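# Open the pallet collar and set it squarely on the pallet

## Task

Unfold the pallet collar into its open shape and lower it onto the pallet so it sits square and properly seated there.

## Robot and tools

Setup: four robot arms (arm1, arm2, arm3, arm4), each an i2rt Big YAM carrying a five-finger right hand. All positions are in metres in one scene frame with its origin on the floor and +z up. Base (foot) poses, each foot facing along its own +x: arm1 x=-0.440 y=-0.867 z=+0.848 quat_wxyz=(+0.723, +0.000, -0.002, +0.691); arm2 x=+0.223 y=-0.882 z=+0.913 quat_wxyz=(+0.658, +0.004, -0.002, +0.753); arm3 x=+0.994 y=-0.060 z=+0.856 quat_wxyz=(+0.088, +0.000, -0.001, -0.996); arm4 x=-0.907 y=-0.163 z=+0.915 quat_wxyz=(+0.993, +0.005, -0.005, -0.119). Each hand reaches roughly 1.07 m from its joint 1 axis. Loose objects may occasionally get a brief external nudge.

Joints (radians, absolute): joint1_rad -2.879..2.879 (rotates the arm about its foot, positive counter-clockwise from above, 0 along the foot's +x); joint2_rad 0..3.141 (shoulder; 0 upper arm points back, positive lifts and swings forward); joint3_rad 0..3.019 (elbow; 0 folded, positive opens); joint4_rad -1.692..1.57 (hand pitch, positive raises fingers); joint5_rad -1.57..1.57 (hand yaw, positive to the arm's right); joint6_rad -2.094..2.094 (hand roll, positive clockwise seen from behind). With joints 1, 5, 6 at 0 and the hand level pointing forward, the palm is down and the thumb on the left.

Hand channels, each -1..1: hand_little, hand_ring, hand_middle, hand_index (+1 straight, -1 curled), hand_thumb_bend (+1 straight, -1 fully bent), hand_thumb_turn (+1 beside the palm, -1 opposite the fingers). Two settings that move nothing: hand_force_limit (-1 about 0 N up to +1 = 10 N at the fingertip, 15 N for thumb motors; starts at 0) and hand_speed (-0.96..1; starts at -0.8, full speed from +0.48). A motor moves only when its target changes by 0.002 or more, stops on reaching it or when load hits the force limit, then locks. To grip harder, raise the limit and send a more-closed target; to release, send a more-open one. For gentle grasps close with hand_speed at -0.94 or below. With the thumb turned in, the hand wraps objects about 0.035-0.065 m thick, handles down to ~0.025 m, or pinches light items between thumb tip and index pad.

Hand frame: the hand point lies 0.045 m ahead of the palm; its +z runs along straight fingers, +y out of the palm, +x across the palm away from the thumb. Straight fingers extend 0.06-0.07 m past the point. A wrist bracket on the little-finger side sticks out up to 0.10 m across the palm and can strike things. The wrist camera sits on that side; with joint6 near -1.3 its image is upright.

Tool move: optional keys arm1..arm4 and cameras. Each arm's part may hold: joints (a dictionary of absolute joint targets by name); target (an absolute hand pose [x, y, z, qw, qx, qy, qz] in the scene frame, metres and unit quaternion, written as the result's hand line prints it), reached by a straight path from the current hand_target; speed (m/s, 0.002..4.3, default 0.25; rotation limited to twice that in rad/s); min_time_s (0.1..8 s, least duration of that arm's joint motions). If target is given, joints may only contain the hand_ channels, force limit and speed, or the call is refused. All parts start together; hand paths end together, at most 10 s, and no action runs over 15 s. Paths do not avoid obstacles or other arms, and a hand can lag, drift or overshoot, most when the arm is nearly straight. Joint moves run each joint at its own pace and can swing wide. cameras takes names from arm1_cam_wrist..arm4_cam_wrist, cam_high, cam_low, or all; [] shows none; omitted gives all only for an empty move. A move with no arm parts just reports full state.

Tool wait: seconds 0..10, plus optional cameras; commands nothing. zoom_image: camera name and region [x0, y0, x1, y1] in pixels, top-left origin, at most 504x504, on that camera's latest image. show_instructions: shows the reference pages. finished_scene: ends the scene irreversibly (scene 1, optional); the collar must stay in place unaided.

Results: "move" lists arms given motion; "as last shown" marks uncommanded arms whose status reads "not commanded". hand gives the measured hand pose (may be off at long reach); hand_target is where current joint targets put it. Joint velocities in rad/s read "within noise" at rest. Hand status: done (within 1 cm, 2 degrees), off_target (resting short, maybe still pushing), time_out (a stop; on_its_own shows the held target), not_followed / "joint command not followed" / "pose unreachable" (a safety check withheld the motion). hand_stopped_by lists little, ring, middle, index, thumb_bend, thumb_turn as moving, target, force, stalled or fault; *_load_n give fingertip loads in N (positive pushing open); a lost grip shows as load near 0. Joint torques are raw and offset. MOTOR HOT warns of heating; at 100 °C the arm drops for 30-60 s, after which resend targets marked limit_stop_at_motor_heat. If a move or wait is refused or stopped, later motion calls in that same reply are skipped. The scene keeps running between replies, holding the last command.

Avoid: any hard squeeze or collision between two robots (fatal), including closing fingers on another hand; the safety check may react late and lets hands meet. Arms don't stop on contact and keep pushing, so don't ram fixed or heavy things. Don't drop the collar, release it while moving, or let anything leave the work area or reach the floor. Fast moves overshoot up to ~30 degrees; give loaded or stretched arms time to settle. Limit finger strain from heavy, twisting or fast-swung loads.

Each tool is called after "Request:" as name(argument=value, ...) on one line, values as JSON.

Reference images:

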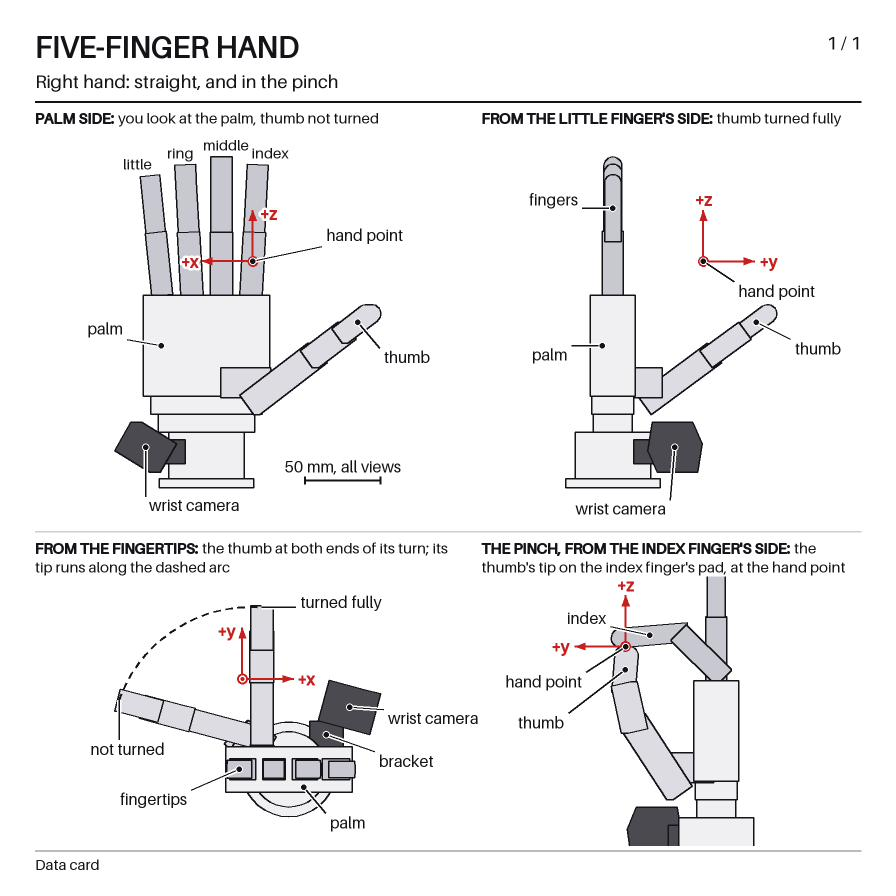

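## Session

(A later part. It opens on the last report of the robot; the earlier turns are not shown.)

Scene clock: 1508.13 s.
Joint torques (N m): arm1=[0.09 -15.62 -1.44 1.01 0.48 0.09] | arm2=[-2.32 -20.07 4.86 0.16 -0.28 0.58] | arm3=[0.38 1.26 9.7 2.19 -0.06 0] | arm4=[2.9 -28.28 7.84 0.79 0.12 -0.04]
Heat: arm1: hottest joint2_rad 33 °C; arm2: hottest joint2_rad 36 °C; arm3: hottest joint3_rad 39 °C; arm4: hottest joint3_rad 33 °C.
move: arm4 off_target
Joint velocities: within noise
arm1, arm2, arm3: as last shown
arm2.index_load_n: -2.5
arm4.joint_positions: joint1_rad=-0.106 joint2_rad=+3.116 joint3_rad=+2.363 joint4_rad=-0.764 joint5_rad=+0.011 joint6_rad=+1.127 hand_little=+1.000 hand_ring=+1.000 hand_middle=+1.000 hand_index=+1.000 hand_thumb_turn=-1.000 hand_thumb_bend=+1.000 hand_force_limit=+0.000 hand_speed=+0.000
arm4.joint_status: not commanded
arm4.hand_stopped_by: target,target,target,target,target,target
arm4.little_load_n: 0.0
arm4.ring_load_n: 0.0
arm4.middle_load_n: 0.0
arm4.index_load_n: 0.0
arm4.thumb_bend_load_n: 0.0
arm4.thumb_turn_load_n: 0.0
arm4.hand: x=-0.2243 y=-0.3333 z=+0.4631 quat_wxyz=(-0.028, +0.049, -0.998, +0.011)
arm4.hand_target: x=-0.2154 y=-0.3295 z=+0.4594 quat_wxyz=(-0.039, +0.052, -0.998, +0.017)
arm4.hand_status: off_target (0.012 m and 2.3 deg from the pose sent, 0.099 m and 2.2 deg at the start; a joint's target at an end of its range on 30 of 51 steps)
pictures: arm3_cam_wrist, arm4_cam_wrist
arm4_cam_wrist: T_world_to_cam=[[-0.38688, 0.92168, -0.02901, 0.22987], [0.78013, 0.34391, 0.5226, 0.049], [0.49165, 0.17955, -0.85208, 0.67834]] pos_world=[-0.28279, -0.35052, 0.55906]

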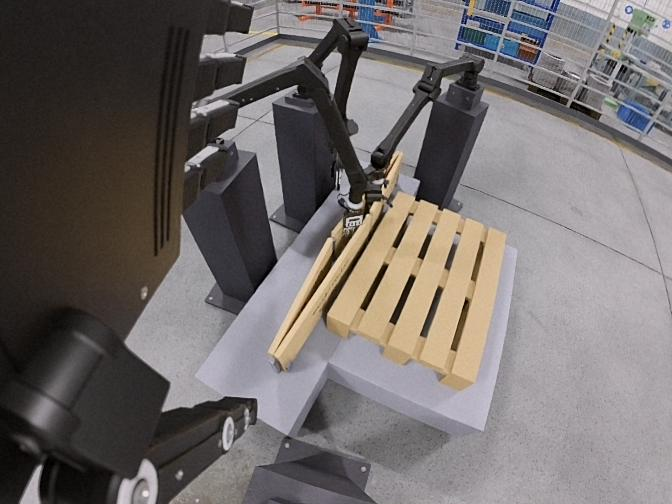

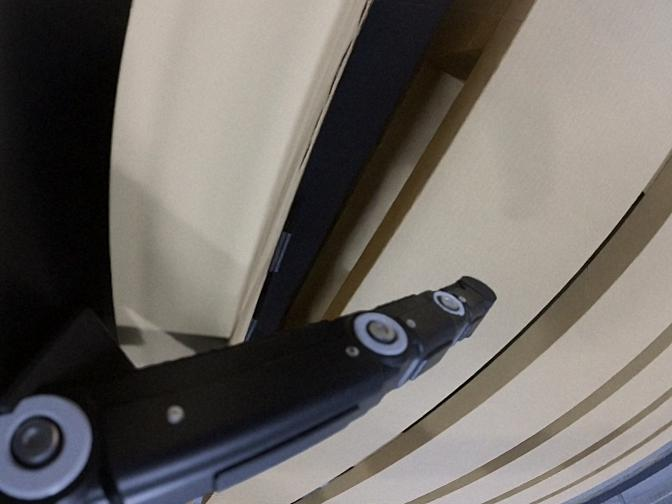

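Request:
move(arm4={"joints": {"hand_force_limit": 0.2, "hand_speed": -0.5, "hand_thumb_bend": -1}}, cameras=["arm4_cam_wrist", "cam_low"])

Scene clock: 1530.27 s.
Joint torques (N m): arm1=[0.09 -15.56 -1.55 1.03 0.48 0.07] | arm2=[-2.61 -20.37 4.88 0.25 -0.28 0.59] | arm3=[0.67 1.03 9.87 1.99 -0.06 0] | arm4=[2.37 -28.16 7.79 1.01 0.11 -0.35]
Heat: arm1: hottest joint2_rad 33 °C; arm2: hottest joint2_rad 36 °C; arm3: hottest joint3_rad 39 °C; arm4: hottest joint3_rad 33 °C.
move: arm4 off_target
Joint velocities: within noise
arm1, arm2, arm3: as last shown
arm2.joint_positions: joint1_rad=+0.369 joint2_rad=+2.761 joint3_rad=+1.561 joint4_rad=-0.393 joint5_rad=+0.003 joint6_rad=+1.324 hand_little=+1.000 hand_ring=+1.000 hand_middle=+1.000 hand_index=+1.000 hand_thumb_turn=-1.000 hand_thumb_bend=+1.000 hand_force_limit=+0.000 hand_speed=+0.000
arm2.index_load_n: -1.0
arm2.hand: x=-0.0991 y=-0.4319 z=+0.5012 quat_wxyz=(+0.002, +0.917, -0.399, +0.006)
arm4.joint_positions: joint1_rad=-0.099 joint2_rad=+3.116 joint3_rad=+2.363 joint4_rad=-0.770 joint5_rad=+0.012 joint6_rad=+1.161 hand_little=+1.000 hand_ring=+1.000 hand_middle=+1.000 hand_index=+1.000 hand_thumb_turn=-1.000 hand_thumb_bend=-0.106 hand_force_limit=+0.200 hand_speed=-0.500
arm4.joint_status: hand_thumb_bend off_target (ended at -0.106, target -1.000); the others done
arm4.hand_stopped_by: target,target,target,target,force,target
arm4.little_load_n: 0.0
arm4.ring_load_n: 0.0
arm4.middle_load_n: 0.0
arm4.index_load_n: 0.0
arm4.thumb_bend_load_n: 8.5
arm4.thumb_turn_load_n: 0.5
arm4.hand: x=-0.2224 y=-0.3294 z=+0.4631 quat_wxyz=(-0.026, +0.036, -0.999, +0.010)
arm4.hand_target: x=-0.2155 y=-0.3294 z=+0.4593 quat_wxyz=(-0.038, +0.053, -0.998, +0.017)
arm4.hand_status: not commanded
arm4_cam_wrist: T_world_to_cam=[[-0.36166, 0.93199, -0.02438, 0.23383], [0.79153, 0.32075, 0.52019, 0.04224], [0.49263, 0.16884, -0.8537, 0.67427]] pos_world=[-0.28104, -0.34532, 0.55936]

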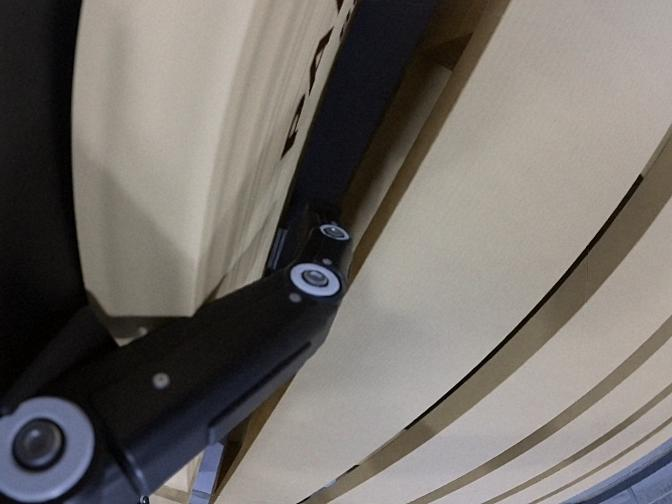

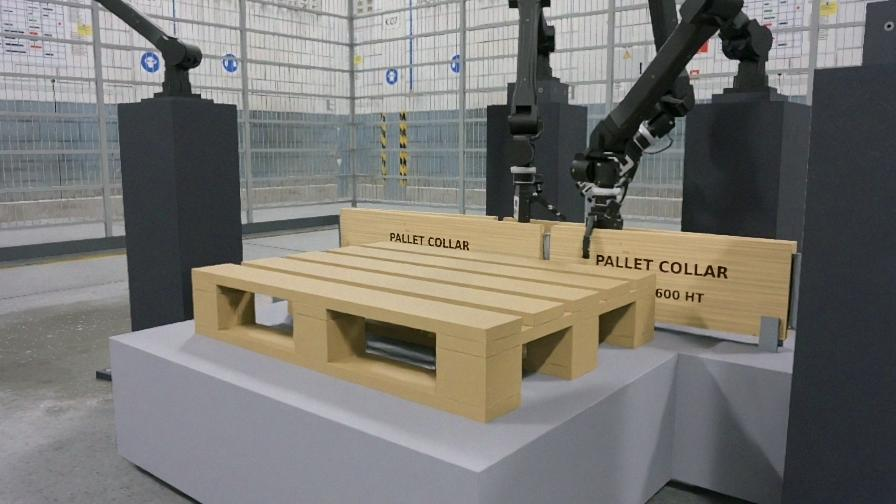

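Request:
move(arm2={"target": [-0.075, -0.466, 0.508, 0.0, 1.0, 0.0, 0.0], "speed": 0.15})

Request:
move(arm2={"target": [-0.075, -0.466, 0.462, 0.0, 1.0, 0.0, 0.0], "speed": 0.12}, cameras=["arm2_cam_wrist", "arm3_cam_wrist", "cam_low"])

Request:
zoom_image(camera="arm3_cam_wrist", region=[260, 100, 440, 380])

Scene clock: 1539.93 s.
Joint torques (N m): arm1=[-0.09 -15.56 -1.42 1.06 0.49 0.08] | arm2=[-1.49 -20.48 4.86 0.05 -0.22 -0.09] | arm3=[-0.21 0.5 9.84 2.28 -0.03 0.02] | arm4=[2.49 -28.28 7.82 0.96 0.1 -0.38]
Heat: arm1: hottest joint2_rad 33 °C; arm2: hottest joint2_rad 36 °C; arm3: hottest joint3_rad 39 °C; arm4: hottest joint3_rad 33 °C.
move: arm2 off_target
Joint velocities: within noise
arm1, arm3, arm4: as last shown
arm2.joint_positions: joint1_rad=+0.371 joint2_rad=+2.761 joint3_rad=+1.561 joint4_rad=-0.394 joint5_rad=+0.003 joint6_rad=+0.526 hand_little=+1.000 hand_ring=+1.000 hand_middle=+1.000 hand_index=+1.000 hand_thumb_turn=-1.000 hand_thumb_bend=+1.000 hand_force_limit=+0.000 hand_speed=+0.000
arm2.joint_status: not commanded
arm2.hand_stopped_by: target,target,target,target,target,target
arm2.little_load_n: 0.0
arm2.ring_load_n: 0.0
arm2.middle_load_n: 0.0
arm2.index_load_n: 0.0
arm2.thumb_bend_load_n: 0.0
arm2.thumb_turn_load_n: 0.0
arm2.hand: x=-0.0670 y=-0.4737 z=+0.5019 quat_wxyz=(+0.005, +1.000, -0.010, +0.005)
arm2.hand_target: x=-0.0749 y=-0.4661 z=+0.5080 quat_wxyz=(+0.000, +1.000, +0.000, +0.000)
arm2.hand_status: off_target (0.013 m and 1.4 deg from the pose sent, 0.042 m and 47.0 deg at the start)
arm4.joint_positions: joint1_rad=-0.101 joint2_rad=+3.116 joint3_rad=+2.363 joint4_rad=-0.770 joint5_rad=+0.012 joint6_rad=+1.165 hand_little=+1.000 hand_ring=+1.000 hand_middle=+1.000 hand_index=+1.000 hand_thumb_turn=-1.000 hand_thumb_bend=-0.106 hand_force_limit=+0.200 hand_speed=-0.500
arm4.thumb_bend_load_n: 7.5
arm4.thumb_turn_load_n: 1.5
arm4.hand: x=-0.2224 y=-0.3305 z=+0.4631 quat_wxyz=(-0.026, +0.033, -0.999, +0.010)
pictures: none

Scene clock: 1541.27 s.
Joint torques (N m): arm1=[0.38 -15.56 -1.47 0.98 0.48 0.08] | arm2=[-1.26 -19.78 5.31 0.69 -0.18 -0.09] | arm3=[0.15 0.5 9.77 2.15 -0.08 0] | arm4=[2.61 -28.22 7.83 1.01 0.1 -0.38]
Heat: arm1: hottest joint2_rad 33 °C; arm2: hottest joint2_rad 36 °C; arm3: hottest joint3_rad 39 °C; arm4: hottest joint3_rad 33 °C.
move: arm2 off_target
Joint velocities: within noise
arm1, arm3, arm4: as last shown
arm1.little_load_n: -0.5
arm2.joint_positions: joint1_rad=+0.371 joint2_rad=+2.866 joint3_rad=+1.644 joint4_rad=-0.392 joint5_rad=+0.002 joint6_rad=+0.525 hand_little=+1.000 hand_ring=+1.000 hand_middle=+1.000 hand_index=+1.000 hand_thumb_turn=-1.000 hand_thumb_bend=+1.000 hand_force_limit=+0.000 hand_speed=+0.000
arm2.joint_status: not commanded
arm2.hand_stopped_by: target,target,target,target,target,target
arm2.little_load_n: 0.0
arm2.ring_load_n: 0.0
arm2.middle_load_n: 0.0
arm2.index_load_n: 0.0
arm2.thumb_bend_load_n: 0.0
arm2.thumb_turn_load_n: 0.0
arm2.hand: x=-0.0638 y=-0.4794 z=+0.4600 quat_wxyz=(+0.014, +1.000, -0.009, +0.009)
arm2.hand_target: x=-0.0748 y=-0.4663 z=+0.4624 quat_wxyz=(+0.000, +1.000, +0.000, +0.000)
arm2.hand_status: off_target (0.018 m and 2.2 deg from the pose sent, 0.042 m and 1.4 deg at the start)
arm4.thumb_turn_load_n: 1.0
arm2_cam_wrist: T_world_to_cam=[[0.24465, -0.96879, 0.03982, -0.4696], [-0.85214, -0.19523, 0.48554, -0.36926], [-0.46261, -0.15272, -0.87331, 0.4147]] pos_world=[-0.00793, -0.4637, 0.56015]

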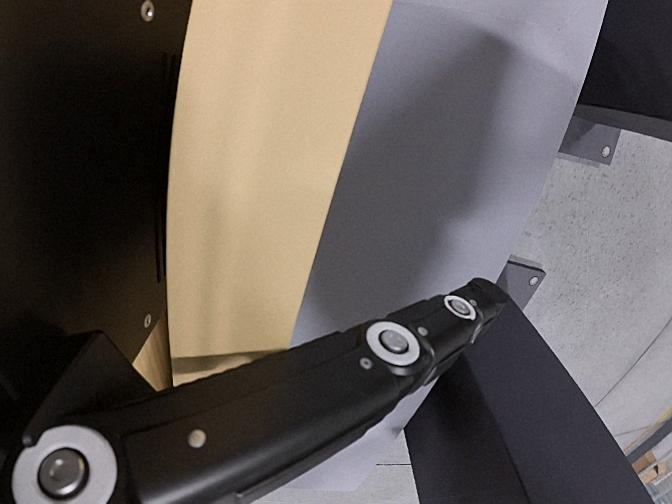

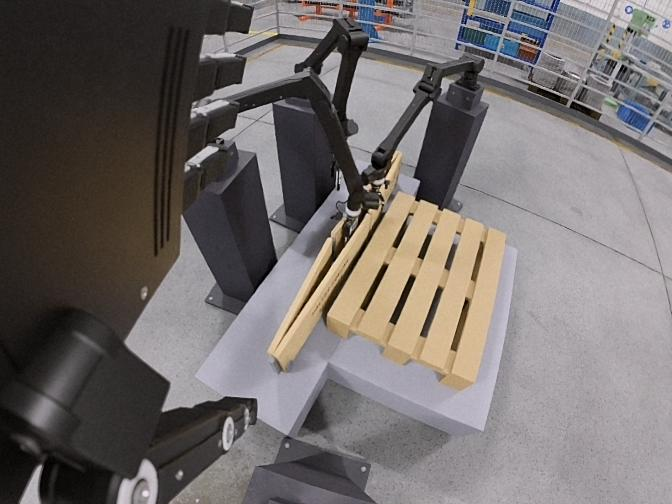

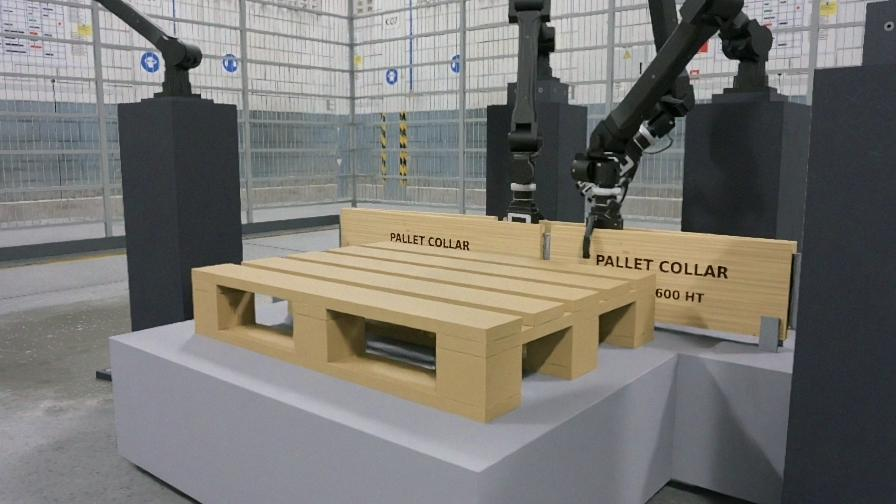

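Scaled by 1.800 from the camera's image (finer frame: 960x720).

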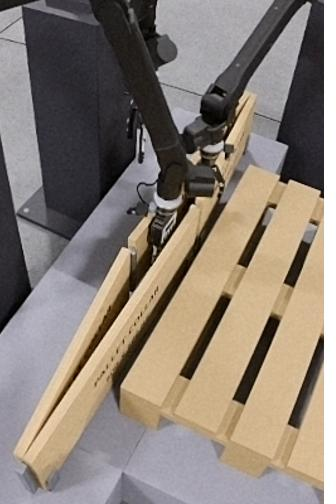

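Request:
move(arm2={"joints": {"hand_force_limit": 0.2, "hand_speed": -0.5, "hand_thumb_bend": -1}}, cameras=["arm2_cam_wrist"])

Scene clock: 1547.23 s.
Joint torques (N m): arm1=[0.03 -15.56 -1.48 1.1 0.51 0.09] | arm2=[-1.67 -19.14 5.48 1.4 -0.23 0] | arm3=[0.56 0.15 9.91 1.95 -0.03 -0.01] | arm4=[2.55 -28.04 7.83 1.01 0.18 -0.4]
Heat: arm1: hottest joint2_rad 33 °C; arm2: hottest joint2_rad 36 °C; arm3: hottest joint3_rad 39 °C; arm4: hottest joint3_rad 32 °C.
move: arm2 off_target
Joint velocities: within noise
arm1, arm3, arm4: as last shown
arm1.little_load_n: 0.0
arm2.joint_positions: joint1_rad=+0.376 joint2_rad=+2.858 joint3_rad=+1.644 joint4_rad=-0.407 joint5_rad=+0.003 joint6_rad=+0.517 hand_little=+1.000 hand_ring=+1.000 hand_middle=+1.000 hand_index=+1.000 hand_thumb_turn=-1.000 hand_thumb_bend=-0.342 hand_force_limit=+0.200 hand_speed=-0.500
arm2.joint_status: hand_thumb_bend off_target (ended at -0.342, target -1.000); the others done
arm2.hand_stopped_by: target,target,target,target,force,target
arm2.little_load_n: 0.0
arm2.ring_load_n: 0.0
arm2.middle_load_n: 0.0
arm2.index_load_n: 0.0
arm2.thumb_bend_load_n: 8.0
arm2.thumb_turn_load_n: 1.0
arm2.hand: x=-0.0652 y=-0.4802 z=+0.4645 quat_wxyz=(+0.017, +1.000, -0.003, +0.011)
arm2.hand_target: x=-0.0749 y=-0.4663 z=+0.4624 quat_wxyz=(+0.000, +1.000, +0.000, +0.000)
arm2.hand_status: not commanded
arm4.joint_positions: joint1_rad=-0.099 joint2_rad=+3.115 joint3_rad=+2.363 joint4_rad=-0.773 joint5_rad=+0.010 joint6_rad=+1.165 hand_little=+1.000 hand_ring=+1.000 hand_middle=+1.000 hand_index=+1.000 hand_thumb_turn=-1.000 hand_thumb_bend=-0.106 hand_force_limit=+0.200 hand_speed=-0.500
arm4.thumb_bend_load_n: 8.0
arm4.thumb_turn_load_n: 2.0
arm4.hand: x=-0.2227 y=-0.3293 z=+0.4634 quat_wxyz=(-0.025, +0.033, -0.999, +0.009)
arm4.hand_target: x=-0.2155 y=-0.3295 z=+0.4594 quat_wxyz=(-0.038, +0.053, -0.998, +0.017)
arm2_cam_wrist: T_world_to_cam=[[0.25631, -0.96549, 0.04627, -0.47078], [-0.85166, -0.20293, 0.48322, -0.37536], [-0.45715, -0.16326, -0.87428, 0.41359]] pos_world=[-0.00993, -0.46319, 0.56476]

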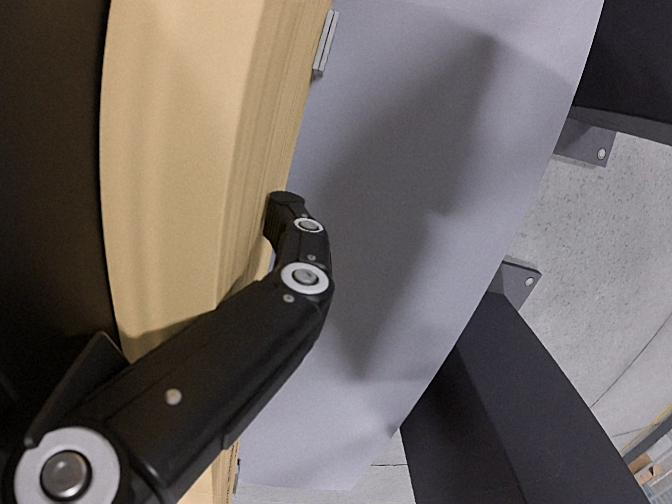

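Request:
move(arm2={"target": [-0.076, -0.52, 0.463, 0.0, 0.9992, -0.0393, 0.0], "speed": 0.06}, arm4={"target": [-0.2165, -0.3095, 0.46, -0.038, 0.073, -0.9965, 0.015], "speed": 0.06}, cameras=["arm3_cam_wrist", "arm2_cam_wrist", "arm4_cam_wrist"])

Request:
zoom_image(camera="arm3_cam_wrist", region=[260, 100, 440, 380])

Scene clock: 1556.40 s.
Joint torques (N m): arm1=[0.09 -16.03 -1.52 0.94 0.46 0.09] | arm2=[0.38 -19.08 0.81 0.35 -0.66 0.92] | arm3=[1.03 1.32 9.84 2.17 -0.02 -0.01] | arm4=[5.36 -29.45 4.97 1.47 -0.3 -0.53]
Heat: arm1: hottest joint2_rad 33 °C; arm2: hottest joint2_rad 35 °C; arm3: hottest joint3_rad 39 °C; arm4: hottest joint3_rad 32 °C.
move: arm2 off_target; arm4 off_target
Joint velocities: within noise
arm1, arm3: as last shown
arm2.joint_positions: joint1_rad=+0.397 joint2_rad=+2.823 joint3_rad=+1.522 joint4_rad=-0.251 joint5_rad=+0.015 joint6_rad=+0.559 hand_little=+1.000 hand_ring=+1.000 hand_middle=+1.000 hand_index=+1.000 hand_thumb_turn=-1.000 hand_thumb_bend=-0.342 hand_force_limit=+0.200 hand_speed=-0.500
arm2.joint_status: not commanded
arm2.hand_stopped_by: target,target,target,target,force,target
arm2.little_load_n: 0.0
arm2.ring_load_n: 0.0
arm2.middle_load_n: 0.0
arm2.index_load_n: 0.0
arm2.thumb_bend_load_n: 5.5
arm2.thumb_turn_load_n: 1.0
arm2.hand: x=-0.0664 y=-0.4969 z=+0.4638 quat_wxyz=(-0.016, +1.000, -0.014, -0.001)
arm2.hand_target: x=-0.0750 y=-0.5194 z=+0.4630 quat_wxyz=(+0.000, +0.999, -0.038, +0.001)
arm2.hand_status: off_target (0.025 m and 3.4 deg from the pose sent, 0.041 m and 4.7 deg at the start)
arm4.joint_positions: joint1_rad=-0.102 joint2_rad=+3.115 joint3_rad=+2.363 joint4_rad=-0.766 joint5_rad=+0.017 joint6_rad=+1.164 hand_little=+1.000 hand_ring=+1.000 hand_middle=+1.000 hand_index=+1.000 hand_thumb_turn=-1.000 hand_thumb_bend=-0.106 hand_force_limit=+0.200 hand_speed=-0.500
arm4.joint_status: not commanded
arm4.hand_stopped_by: target,target,target,target,force,target
arm4.little_load_n: 0.0
arm4.ring_load_n: 0.5
arm4.middle_load_n: 0.0
arm4.index_load_n: 0.0
arm4.thumb_bend_load_n: 5.5
arm4.thumb_turn_load_n: 2.0
arm4.hand: x=-0.2218 y=-0.3328 z=+0.4633 quat_wxyz=(-0.027, +0.032, -0.999, +0.013)
arm4.hand_target: x=-0.2172 y=-0.3097 z=+0.4601 quat_wxyz=(-0.037, +0.073, -0.997, +0.015)
arm4.hand_status: off_target (0.024 m and 4.8 deg from the pose sent, 0.021 m and 4.8 deg at the start)
pictures: arm2_cam_wrist, arm3_cam_wrist, arm4_cam_wrist
arm2_cam_wrist: T_world_to_cam=[[0.23588, -0.97151, -0.02309, -0.45881], [-0.84456, -0.21669, 0.48966, -0.3888], [-0.48071, -0.096, -0.87161, 0.44028]] pos_world=[-0.00849, -0.48772, 0.56354]
arm4_cam_wrist: T_world_to_cam=[[-0.35522, 0.93427, -0.03101, 0.24252], [0.79282, 0.31868, 0.5195, 0.04262], [0.49524, 0.15995, -0.85391, 0.67242]] pos_world=[-0.28065, -0.34772, 0.55957]

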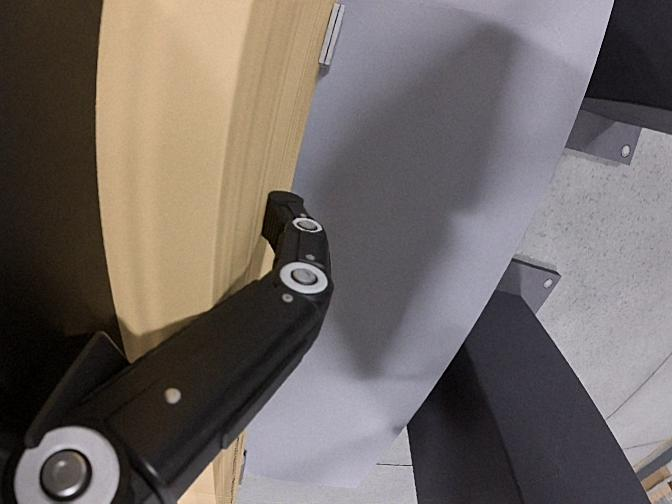

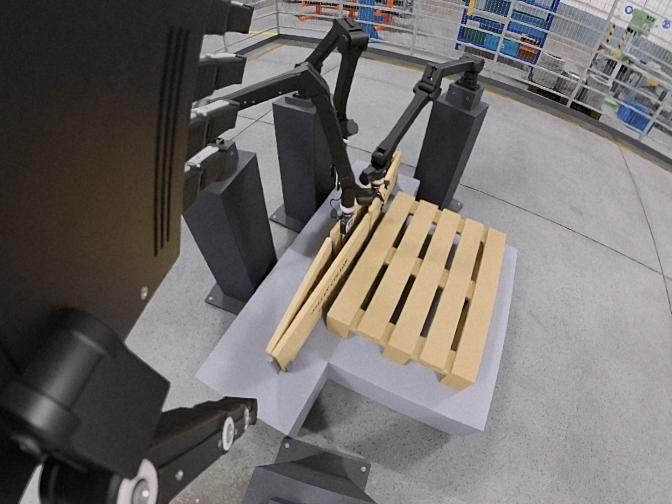

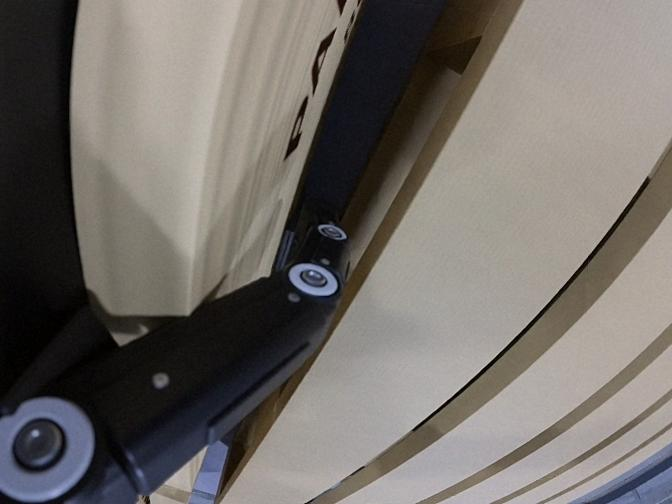

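Scaled by 1.800 from the camera's image (finer frame: 960x720).

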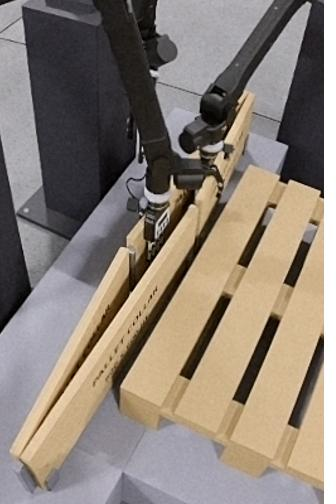

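Request:
move(arm2={"target": [-0.077, -0.555, 0.463, 0.0, 0.9985, -0.0552, 0.0], "speed": 0.06}, arm4={"target": [-0.2165, -0.285, 0.46, -0.038, 0.085, -0.9955, 0.015], "speed": 0.06}, cameras=["arm3_cam_wrist"])

Request:
zoom_image(camera="arm3_cam_wrist", region=[260, 100, 440, 380])

Scene clock: 1562.40 s.
Joint torques (N m): arm1=[0.32 -15.74 -1.5 0.98 0.47 0.08] | arm2=[0.91 -18.26 0.47 0.59 -0.78 0.92] | arm3=[0.56 0.97 9.7 2.17 -0.07 0.01] | arm4=[5.66 -29.63 4.63 1.44 -0.24 -0.31]
Heat: arm1: hottest joint2_rad 33 °C; arm2: hottest joint2_rad 35 °C; arm3: hottest joint3_rad 39 °C; arm4: hottest joint3_rad 32 °C.
move: arm2 off_target; arm4 off_target
Joint velocities: within noise
arm1, arm3: as last shown
arm2.joint_positions: joint1_rad=+0.431 joint2_rad=+2.804 joint3_rad=+1.422 joint4_rad=-0.174 joint5_rad=+0.017 joint6_rad=+0.630 hand_little=+1.000 hand_ring=+1.000 hand_middle=+1.000 hand_index=+1.000 hand_thumb_turn=-1.000 hand_thumb_bend=-0.342 hand_force_limit=+0.200 hand_speed=-0.500
arm2.joint_status: not commanded
arm2.hand_stopped_by: target,target,target,target,force,target
arm2.little_load_n: 0.0
arm2.ring_load_n: 0.0
arm2.middle_load_n: 0.0
arm2.index_load_n: 0.0
arm2.thumb_bend_load_n: 5.0
arm2.thumb_turn_load_n: 1.0
arm2.hand: x=-0.0660 y=-0.5316 z=+0.4638 quat_wxyz=(-0.015, +0.999, -0.033, +0.000)
arm2.hand_target: x=-0.0758 y=-0.5546 z=+0.4630 quat_wxyz=(+0.001, +0.999, -0.054, +0.001)
arm2.hand_status: off_target (0.026 m and 3.1 deg from the pose sent, 0.059 m and 5.1 deg at the start)
arm4.joint_positions: joint1_rad=-0.078 joint2_rad=+3.098 joint3_rad=+2.321 joint4_rad=-0.739 joint5_rad=+0.017 joint6_rad=+1.148 hand_little=+1.000 hand_ring=+1.000 hand_middle=+1.000 hand_index=+1.000 hand_thumb_turn=-1.000 hand_thumb_bend=-0.106 hand_force_limit=+0.200 hand_speed=-0.500
arm4.joint_status: not commanded
arm4.hand_stopped_by: target,target,target,target,force,target
arm4.little_load_n: 0.0
arm4.ring_load_n: 0.0
arm4.middle_load_n: 0.0
arm4.index_load_n: 0.0
arm4.thumb_bend_load_n: 4.0
arm4.thumb_turn_load_n: 0.0
arm4.hand: x=-0.2233 y=-0.3151 z=+0.4635 quat_wxyz=(-0.028, +0.052, -0.998, +0.014)
arm4.hand_target: x=-0.2176 y=-0.2854 z=+0.4603 quat_wxyz=(-0.037, +0.085, -0.996, +0.015)
arm4.hand_status: off_target (0.031 m and 4.0 deg from the pose sent, 0.048 m and 6.2 deg at the start)

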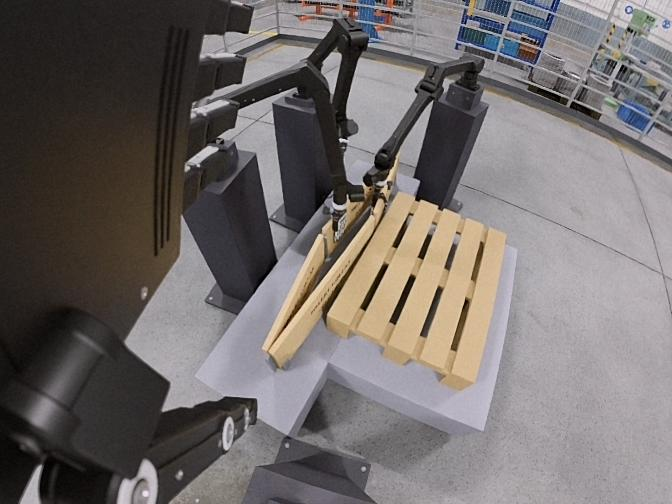

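Scaled by 1.800 from the camera's image (finer frame: 960x720).

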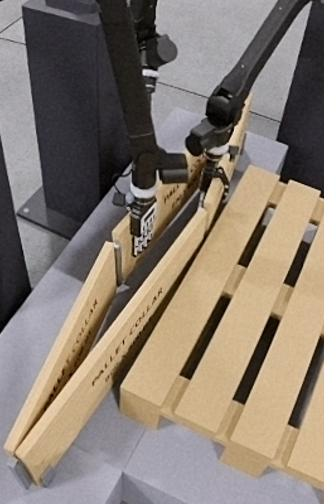

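Request:
move(arm2={"target": [-0.079, -0.60, 0.463, 0.0, 0.9969, -0.0785, 0.0], "speed": 0.06}, arm4={"target": [-0.2165, -0.272, 0.46, -0.038, 0.09, -0.995, 0.015], "speed": 0.06}, cameras=["arm3_cam_wrist", "cam_low", "cam_high"])

Request:
zoom_image(camera="arm3_cam_wrist", region=[260, 100, 440, 380])

Scene clock: 1580.23 s.
Joint torques (N m): arm1=[0.44 -15.38 -1.48 1.01 0.45 0.1] | arm2=[1.61 -16.97 -0.25 0.66 -0.85 0.95] | arm3=[0.21 0.97 9.63 2.21 -0.07 0] | arm4=[6.71 -29.57 4.4 1.21 -0.43 -0.05]
Heat: arm1: hottest joint2_rad 33 °C; arm2: hottest joint2_rad 35 °C; arm3: hottest joint3_rad 39 °C; arm4: hottest joint2_rad 31 °C.
move: arm2 off_target; arm4 off_target
Joint velocities: within noise
arm1.joint_positions: joint1_rad=-0.407 joint2_rad=+2.362 joint3_rad=+0.545 joint4_rad=+0.974 joint5_rad=+0.502 joint6_rad=-1.093 hand_little=+1.000 hand_ring=+1.000 hand_middle=+1.000 hand_index=+1.000 hand_thumb_turn=+1.000 hand_thumb_bend=-0.153 hand_force_limit=+0.600 hand_speed=-0.700
arm1.joint_status: not commanded
arm1.hand_stopped_by: target,target,target,target,stalled,target
arm1.little_load_n: 0.0
arm1.ring_load_n: 0.0
arm1.middle_load_n: 0.0
arm1.index_load_n: 0.0
arm1.thumb_bend_load_n: 0.5
arm1.thumb_turn_load_n: 0.0
arm1.hand: x=-0.1688 y=-0.6039 z=+0.6222 quat_wxyz=(-0.086, +0.886, +0.201, +0.409)
arm1.hand_target: x=-0.1699 y=-0.6001 z=+0.6298 quat_wxyz=(-0.092, +0.885, +0.196, +0.412)
arm1.hand_status: not commanded
arm2.joint_positions: joint1_rad=+0.485 joint2_rad=+2.790 joint3_rad=+1.312 joint4_rad=-0.079 joint5_rad=+0.018 joint6_rad=+0.734 hand_little=+1.000 hand_ring=+1.000 hand_middle=+1.000 hand_index=+1.000 hand_thumb_turn=-1.000 hand_thumb_bend=-0.342 hand_force_limit=+0.200 hand_speed=-0.500
arm2.joint_status: not commanded
arm2.hand_stopped_by: target,target,target,target,force,target
arm2.little_load_n: 0.0
arm2.ring_load_n: 0.0
arm2.middle_load_n: 0.0
arm2.index_load_n: 0.0
arm2.thumb_bend_load_n: 6.5
arm2.thumb_turn_load_n: 0.5
arm2.hand: x=-0.0683 y=-0.5745 z=+0.4636 quat_wxyz=(-0.015, +0.998, -0.057, +0.000)
arm2.hand_target: x=-0.0776 y=-0.5994 z=+0.4631 quat_wxyz=(+0.001, +0.997, -0.077, +0.001)
arm2.hand_status: off_target (0.028 m and 3.0 deg from the pose sent, 0.070 m and 5.6 deg at the start)
arm3.joint_positions: joint1_rad=+0.284 joint2_rad=+0.630 joint3_rad=+1.456 joint4_rad=-1.168 joint5_rad=-0.016 joint6_rad=-1.324 hand_little=+1.000 hand_ring=+1.000 hand_middle=+1.000 hand_index=+1.000 hand_thumb_turn=+1.000 hand_thumb_bend=+1.000 hand_force_limit=+0.000 hand_speed=-0.800
arm3.joint_status: not commanded
arm3.hand_stopped_by: target,target,target,target,target,target
arm3.little_load_n: 0.0
arm3.ring_load_n: 0.0
arm3.middle_load_n: 0.0
arm3.index_load_n: 0.0
arm3.thumb_bend_load_n: 0.0
arm3.thumb_turn_load_n: 0.0
arm3.hand: x=+0.7462 y=-0.1282 z=+1.4136 quat_wxyz=(+0.539, +0.092, -0.811, +0.207)
arm3.hand_target: x=+0.7482 y=-0.1272 z=+1.4259 quat_wxyz=(+0.549, +0.091, -0.803, +0.211)
arm3.hand_status: not commanded
arm4.joint_positions: joint1_rad=-0.072 joint2_rad=+3.088 joint3_rad=+2.300 joint4_rad=-0.720 joint5_rad=+0.022 joint6_rad=+1.133 hand_little=+1.000 hand_ring=+1.000 hand_middle=+1.000 hand_index=+1.000 hand_thumb_turn=-1.000 hand_thumb_bend=-0.106 hand_force_limit=+0.200 hand_speed=-0.500
arm4.joint_status: not commanded
arm4.hand_stopped_by: target,target,target,target,force,target
arm4.little_load_n: 0.0
arm4.ring_load_n: 0.0
arm4.middle_load_n: 0.0
arm4.index_load_n: 0.0
arm4.thumb_bend_load_n: 4.0
arm4.thumb_turn_load_n: 0.0
arm4.hand: x=-0.2244 y=-0.3106 z=+0.4635 quat_wxyz=(-0.031, +0.063, -0.997, +0.017)
arm4.hand_target: x=-0.2180 y=-0.2726 z=+0.4605 quat_wxyz=(-0.038, +0.090, -0.995, +0.015)
arm4.hand_status: off_target (0.040 m and 3.2 deg from the pose sent, 0.044 m and 4.5 deg at the start)
pictures: arm3_cam_wrist, cam_high, cam_low

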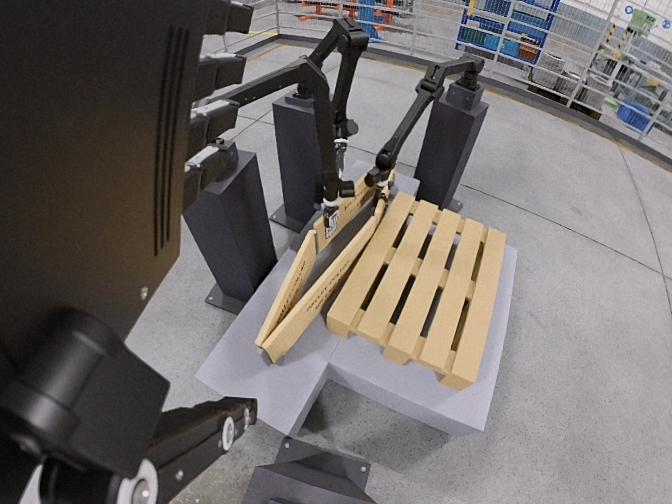

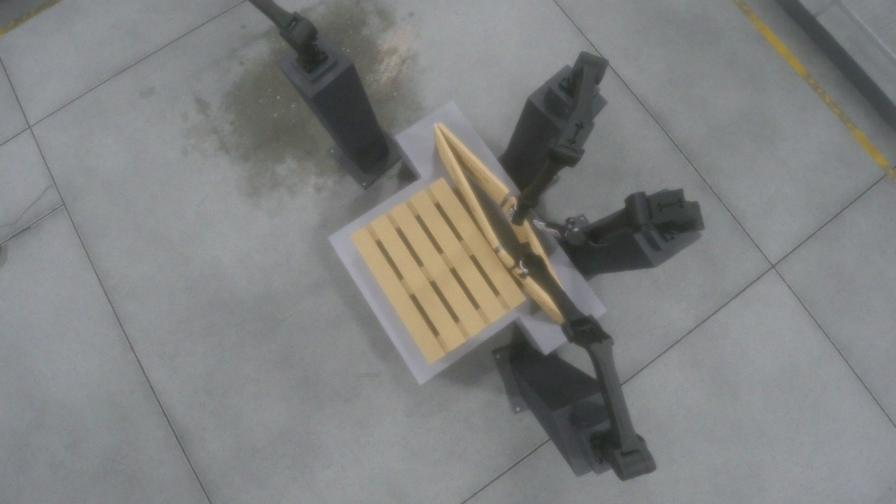

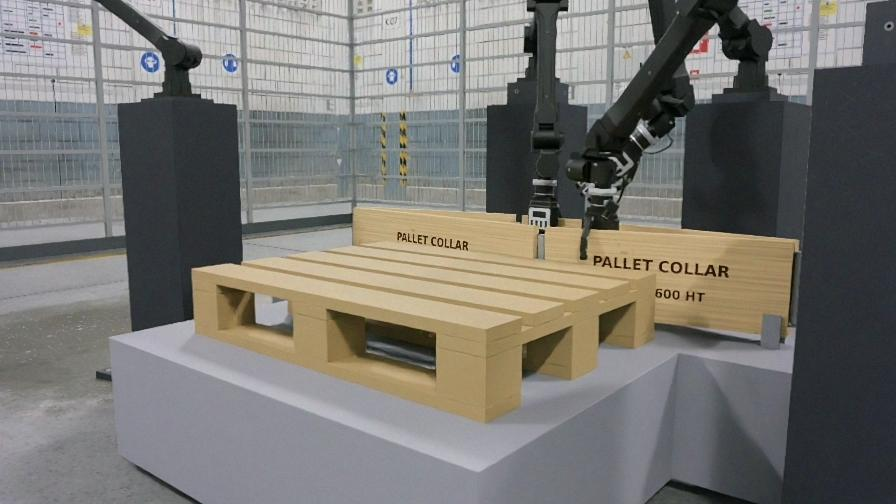

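Scaled by 1.800 from the camera's image (finer frame: 960x720).

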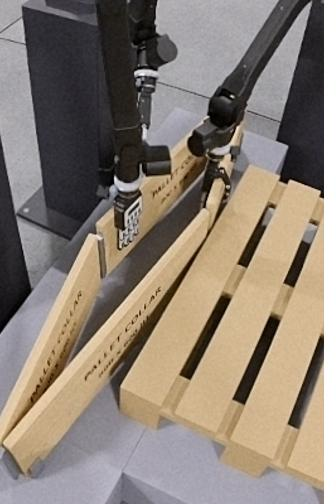

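Request:
move(arm1={"target": [-0.33, -0.60, 0.76, -0.05, 0.95, 0.06, 0.2], "speed": 0.3})

Request:
move(arm1={"target": [-0.505, -0.50, 0.72, 0.0, 0.996, -0.087, 0.0], "speed": 0.3, "joints": {"hand_thumb_bend": 0.99, "hand_thumb_turn": -1}}, cameras=["arm1_cam_wrist", "arm3_cam_wrist", "arm4_cam_wrist"])

arm1: "target": qw, qx, qy, qz must be a unit quaternion (the sum of their squares is 1)
Scene clock: 1622.17 s.
Joint torques (N m): arm1=[0.38 -15.15 -1.51 0.98 0.47 0.07] | arm2=[1.38 -17.2 -0.25 0.77 -0.87 0.96] | arm3=[0.26 1.26 9.69 2.04 -0.02 -0.03] | arm4=[7 -29.51 4.41 1.24 -0.42 -0.09]
Heat: arm1: hottest joint2_rad 33 °C; arm2: hottest joint2_rad 35 °C; arm3: hottest joint3_rad 39 °C; arm4: hottest joint2_rad 33 °C.
Joint velocities: within noise
arm1.joint_positions: joint1_rad=-0.407 joint2_rad=+2.362 joint3_rad=+0.545 joint4_rad=+0.974 joint5_rad=+0.502 joint6_rad=-1.093 hand_little=+1.000 hand_ring=+1.000 hand_middle=+1.000 hand_index=+1.000 hand_thumb_turn=+1.000 hand_thumb_bend=-0.153 hand_force_limit=+0.600 hand_speed=-0.700
arm1.joint_status: not commanded
arm1.hand_stopped_by: target,target,target,target,stalled,target
arm1.little_load_n: 0.0
arm1.ring_load_n: 0.0
arm1.middle_load_n: 0.0
arm1.index_load_n: 0.0
arm1.thumb_bend_load_n: 0.0
arm1.thumb_turn_load_n: 0.0
arm1.hand: x=-0.1688 y=-0.6039 z=+0.6222 quat_wxyz=(-0.086, +0.886, +0.201, +0.409)
arm1.hand_target: x=-0.1699 y=-0.6001 z=+0.6298 quat_wxyz=(-0.092, +0.885, +0.196, +0.412)
arm1.hand_status: not commanded
arm2.joint_positions: joint1_rad=+0.485 joint2_rad=+2.790 joint3_rad=+1.312 joint4_rad=-0.079 joint5_rad=+0.018 joint6_rad=+0.734 hand_little=+1.000 hand_ring=+1.000 hand_middle=+1.000 hand_index=+1.000 hand_thumb_turn=-1.000 hand_thumb_bend=-0.342 hand_force_limit=+0.200 hand_speed=-0.500
arm2.joint_status: not commanded
arm2.hand_stopped_by: target,target,target,target,force,target
arm2.little_load_n: 0.0
arm2.ring_load_n: 0.0
arm2.middle_load_n: 0.0
arm2.index_load_n: 0.0
arm2.thumb_bend_load_n: 7.0
arm2.thumb_turn_load_n: 0.5
arm2.hand: x=-0.0683 y=-0.5745 z=+0.4636 quat_wxyz=(-0.015, +0.998, -0.057, +0.000)
arm2.hand_target: x=-0.0776 y=-0.5994 z=+0.4631 quat_wxyz=(+0.001, +0.997, -0.077, +0.001)
arm2.hand_status: off_target (0.028 m and 3.0 deg from the pose sent, 0.070 m and 5.6 deg at the start)
arm3.joint_positions: joint1_rad=+0.284 joint2_rad=+0.630 joint3_rad=+1.456 joint4_rad=-1.168 joint5_rad=-0.016 joint6_rad=-1.324 hand_little=+1.000 hand_ring=+1.000 hand_middle=+1.000 hand_index=+1.000 hand_thumb_turn=+1.000 hand_thumb_bend=+1.000 hand_force_limit=+0.000 hand_speed=-0.800
arm3.joint_status: not commanded
arm3.hand_stopped_by: target,target,target,target,target,target
arm3.little_load_n: 0.0
arm3.ring_load_n: 0.0
arm3.middle_load_n: 0.0
arm3.index_load_n: 0.0
arm3.thumb_bend_load_n: 0.5
arm3.thumb_turn_load_n: 0.0
arm3.hand: x=+0.7462 y=-0.1282 z=+1.4136 quat_wxyz=(+0.539, +0.092, -0.811, +0.207)
arm3.hand_target: x=+0.7482 y=-0.1272 z=+1.4259 quat_wxyz=(+0.549, +0.091, -0.803, +0.211)
arm3.hand_status: not commanded
arm4.joint_positions: joint1_rad=-0.072 joint2_rad=+3.088 joint3_rad=+2.300 joint4_rad=-0.720 joint5_rad=+0.022 joint6_rad=+1.133 hand_little=+1.000 hand_ring=+1.000 hand_middle=+1.000 hand_index=+1.000 hand_thumb_turn=-1.000 hand_thumb_bend=-0.106 hand_force_limit=+0.200 hand_speed=-0.500
arm4.joint_status: not commanded
arm4.hand_stopped_by: target,target,target,target,force,target
arm4.little_load_n: 0.0
arm4.ring_load_n: 0.0
arm4.middle_load_n: 0.0
arm4.index_load_n: 0.0
arm4.thumb_bend_load_n: 4.0
arm4.thumb_turn_load_n: 0.0
arm4.hand: x=-0.2244 y=-0.3106 z=+0.4635 quat_wxyz=(-0.031, +0.063, -0.997, +0.017)
arm4.hand_target: x=-0.2180 y=-0.2726 z=+0.4605 quat_wxyz=(-0.038, +0.090, -0.995, +0.015)
arm4.hand_status: off_target (0.040 m and 3.2 deg from the pose sent, 0.044 m and 4.5 deg at the start)
pictures: none

not run: a call was refused earlier in this reply.

Request:
move(arm1={"target": [-0.33, -0.60, 0.76, -0.0513, 0.9754, 0.0616, 0.2053], "speed": 0.3})

Request:
move(arm1={"target": [-0.505, -0.50, 0.72, 0.0, 0.9962, -0.0871, 0.0], "speed": 0.3, "joints": {"hand_thumb_bend": 0.99, "hand_thumb_turn": -1}}, cameras=["arm1_cam_wrist", "arm3_cam_wrist", "arm4_cam_wrist"])

Scene clock: 1627.87 s.
Joint torques (N m): arm1=[-0.03 -9.76 6.6 0.06 0.22 0.12] | arm2=[1.44 -17.14 -0.27 0.68 -0.85 0.96] | arm3=[0.26 0.73 9.84 2.14 -0.01 0] | arm4=[6.89 -29.27 4.34 1.16 -0.41 -0.06]
Heat: arm1: hottest joint2_rad 33 °C; arm2: hottest joint2_rad 35 °C; arm3: hottest joint3_rad 39 °C; arm4: hottest joint2_rad 33 °C.
move: arm1 off_target
Joint velocities: within noise
arm1.joint_positions: joint1_rad=-0.131 joint2_rad=+1.597 joint3_rad=+0.534 joint4_rad=-0.323 joint5_rad=+0.377 joint6_rad=-0.349 hand_little=+1.000 hand_ring=+1.000 hand_middle=+1.000 hand_index=+1.000 hand_thumb_turn=+1.000 hand_thumb_bend=-0.153 hand_force_limit=+0.600 hand_speed=-0.700
arm1.joint_status: not commanded
arm1.hand_stopped_by: target,target,target,target,stalled,target
arm1.little_load_n: 0.0
arm1.ring_load_n: 0.0
arm1.middle_load_n: 0.0
arm1.index_load_n: 0.0
arm1.thumb_bend_load_n: 0.0
arm1.thumb_turn_load_n: 0.0
arm1.hand: x=-0.3298 y=-0.6158 z=+0.7565 quat_wxyz=(-0.040, +0.976, +0.067, +0.205)
arm1.hand_target: x=-0.3301 y=-0.6003 z=+0.7602 quat_wxyz=(-0.051, +0.975, +0.062, +0.205)
arm1.hand_status: off_target (0.016 m and 1.4 deg from the pose sent, 0.212 m and 30.4 deg at the start)
arm2.joint_positions: joint1_rad=+0.485 joint2_rad=+2.790 joint3_rad=+1.312 joint4_rad=-0.079 joint5_rad=+0.018 joint6_rad=+0.734 hand_little=+1.000 hand_ring=+1.000 hand_middle=+1.000 hand_index=+1.000 hand_thumb_turn=-1.000 hand_thumb_bend=-0.342 hand_force_limit=+0.200 hand_speed=-0.500
arm2.joint_status: not commanded
arm2.hand_stopped_by: target,target,target,target,force,target
arm2.little_load_n: 0.0
arm2.ring_load_n: 0.0
arm2.middle_load_n: 0.0
arm2.index_load_n: 0.0
arm2.thumb_bend_load_n: 6.5
arm2.thumb_turn_load_n: 1.0
arm2.hand: x=-0.0683 y=-0.5745 z=+0.4636 quat_wxyz=(-0.015, +0.998, -0.057, +0.000)
arm2.hand_target: x=-0.0776 y=-0.5994 z=+0.4631 quat_wxyz=(+0.001, +0.997, -0.077, +0.001)
arm2.hand_status: not commanded
arm3.joint_positions: joint1_rad=+0.284 joint2_rad=+0.630 joint3_rad=+1.456 joint4_rad=-1.168 joint5_rad=-0.016 joint6_rad=-1.324 hand_little=+1.000 hand_ring=+1.000 hand_middle=+1.000 hand_index=+1.000 hand_thumb_turn=+1.000 hand_thumb_bend=+1.000 hand_force_limit=+0.000 hand_speed=-0.800
arm3.joint_status: not commanded
arm3.hand_stopped_by: target,target,target,target,target,target
arm3.little_load_n: 0.0
arm3.ring_load_n: 0.0
arm3.middle_load_n: 0.0
arm3.index_load_n: 0.0
arm3.thumb_bend_load_n: 0.0
arm3.thumb_turn_load_n: 0.0
arm3.hand: x=+0.7462 y=-0.1282 z=+1.4136 quat_wxyz=(+0.539, +0.092, -0.811, +0.207)
arm3.hand_target: x=+0.7482 y=-0.1272 z=+1.4259 quat_wxyz=(+0.549, +0.091, -0.803, +0.211)
arm3.hand_status: not commanded
arm4.joint_positions: joint1_rad=-0.072 joint2_rad=+3.088 joint3_rad=+2.300 joint4_rad=-0.720 joint5_rad=+0.022 joint6_rad=+1.133 hand_little=+1.000 hand_ring=+1.000 hand_middle=+1.000 hand_index=+1.000 hand_thumb_turn=-1.000 hand_thumb_bend=-0.106 hand_force_limit=+0.200 hand_speed=-0.500
arm4.joint_status: not commanded
arm4.hand_stopped_by: target,target,target,target,force,target
arm4.little_load_n: 0.0
arm4.ring_load_n: 0.0
arm4.middle_load_n: 0.0
arm4.index_load_n: 0.0
arm4.thumb_bend_load_n: 4.0
arm4.thumb_turn_load_n: 0.0
arm4.hand: x=-0.2244 y=-0.3106 z=+0.4635 quat_wxyz=(-0.031, +0.063, -0.997, +0.017)
arm4.hand_target: x=-0.2180 y=-0.2726 z=+0.4605 quat_wxyz=(-0.038, +0.090, -0.995, +0.015)
arm4.hand_status: not commanded
pictures: none

Scene clock: 1631.80 s.
Joint torques (N m): arm1=[-0.32 -13.27 4.04 0.16 0.09 -0.02] | arm2=[1.67 -17.08 -0.25 0.7 -0.84 0.97] | arm3=[1.2 0.15 9.85 2.22 0 0.01] | arm4=[7.18 -29.45 4.41 1.25 -0.42 -0.07]
Heat: arm1: hottest joint2_rad 33 °C; arm2: hottest joint2_rad 35 °C; arm3: hottest joint3_rad 39 °C; arm4: hottest joint2_rad 33 °C.
move: arm1 not_followed
Joint velocities: within noise
arm1.joint_positions: joint1_rad=+0.062 joint2_rad=+1.852 joint3_rad=+0.808 joint4_rad=-0.537 joint5_rad=+0.069 joint6_rad=+0.070 hand_little=+1.000 hand_ring=+1.000 hand_middle=+1.000 hand_index=+1.000 hand_thumb_turn=-1.000 hand_thumb_bend=+0.990 hand_force_limit=+0.600 hand_speed=-0.700
arm1.joint_status: all done
arm1.hand_stopped_by: target,target,target,target,target,target
arm1.little_load_n: 0.0
arm1.ring_load_n: 0.0
arm1.middle_load_n: -0.5
arm1.index_load_n: 0.0
arm1.thumb_bend_load_n: 0.0
arm1.thumb_turn_load_n: 0.0
arm1.on_its_own: joint1_rad is held at +0.062, not at its first target -0.126; joint2_rad is held at +1.851, not at its first target +1.600; joint3_rad is held at +0.808, not at its first target +0.563; joint4_rad is held at -0.537, not at its first target -0.329; joint5_rad is held at +0.070, not at its first target +0.373; joint6_rad is held at +0.070, not at its first target -0.336
arm1.hand: x=-0.4659 y=-0.5437 z=+0.7243 quat_wxyz=(+0.002, +0.999, -0.026, +0.036)
arm1.hand_target: x=-0.4659 y=-0.5437 z=+0.7243 quat_wxyz=(+0.002, +0.999, -0.026, +0.036)
arm1.hand_status: not_followed (0.059 m and 8.1 deg from the pose sent, 0.213 m and 29.9 deg at the start)
arm2, arm3: as last shown
arm2.ring_load_n: -0.5
arm2.thumb_turn_load_n: 0.5
arm4.joint_positions: joint1_rad=-0.072 joint2_rad=+3.088 joint3_rad=+2.300 joint4_rad=-0.720 joint5_rad=+0.022 joint6_rad=+1.133 hand_little=+1.000 hand_ring=+1.000 hand_middle=+1.000 hand_index=+1.000 hand_thumb_turn=-1.000 hand_thumb_bend=-0.106 hand_force_limit=+0.200 hand_speed=-0.500
arm4.joint_status: not commanded
arm4.hand_stopped_by: target,target,target,target,force,target
arm4.little_load_n: 0.0
arm4.ring_load_n: 0.0
arm4.middle_load_n: 0.0
arm4.index_load_n: 0.0
arm4.thumb_bend_load_n: 4.0
arm4.thumb_turn_load_n: 0.0
arm4.hand: x=-0.2244 y=-0.3106 z=+0.4635 quat_wxyz=(-0.031, +0.063, -0.997, +0.017)
arm4.hand_target: x=-0.2180 y=-0.2726 z=+0.4605 quat_wxyz=(-0.038, +0.090, -0.995, +0.015)
arm4.hand_status: not commanded
pose unreachable (arm1 arm): on one or more control steps of this call this arm could not follow its commanded pose, so it was not sent that pose on those steps. On the call's last step it was still not sent that pose. It may still have moved: this result reports where it is.
cause: moving toward the commanded pose would bring a part of the arm too close to another arm (the arm4 arm, where that arm stood when this arm was held).
arm1_cam_wrist: T_world_to_cam=[[0.21724, -0.97562, -0.03129, -0.40125], [-0.86453, -0.20719, 0.4579, -0.8469], [-0.45321, -0.07242, -0.88845, 0.51099]] pos_world=[-0.41341, -0.52993, 0.82923]
arm4_cam_wrist: T_world_to_cam=[[-0.41148, 0.91041, -0.04271, 0.20628], [0.76784, 0.37153, 0.5219, 0.04722], [0.49101, 0.18196, -0.85194, 0.6753]] pos_world=[-0.28295, -0.32822, 0.55948]

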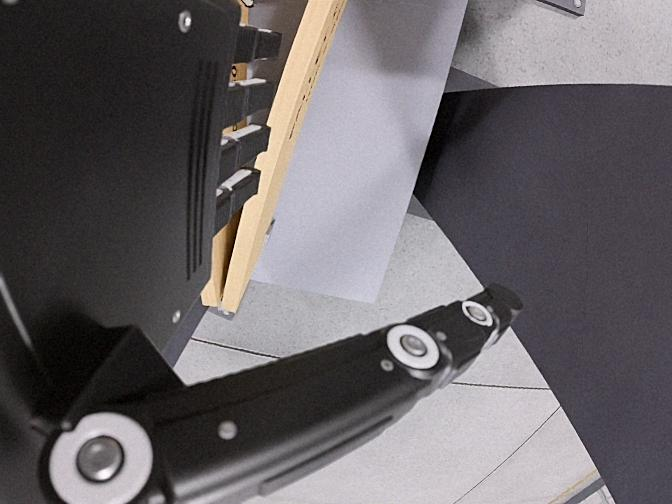

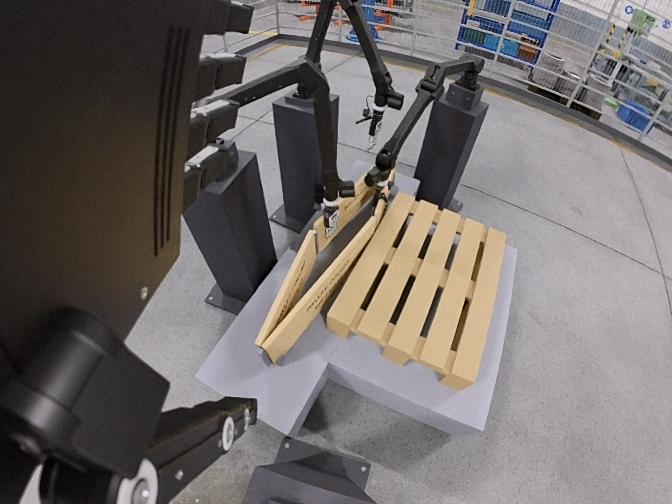

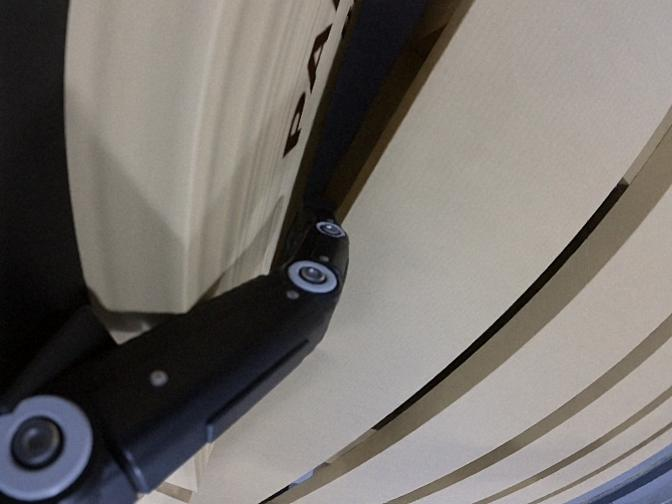

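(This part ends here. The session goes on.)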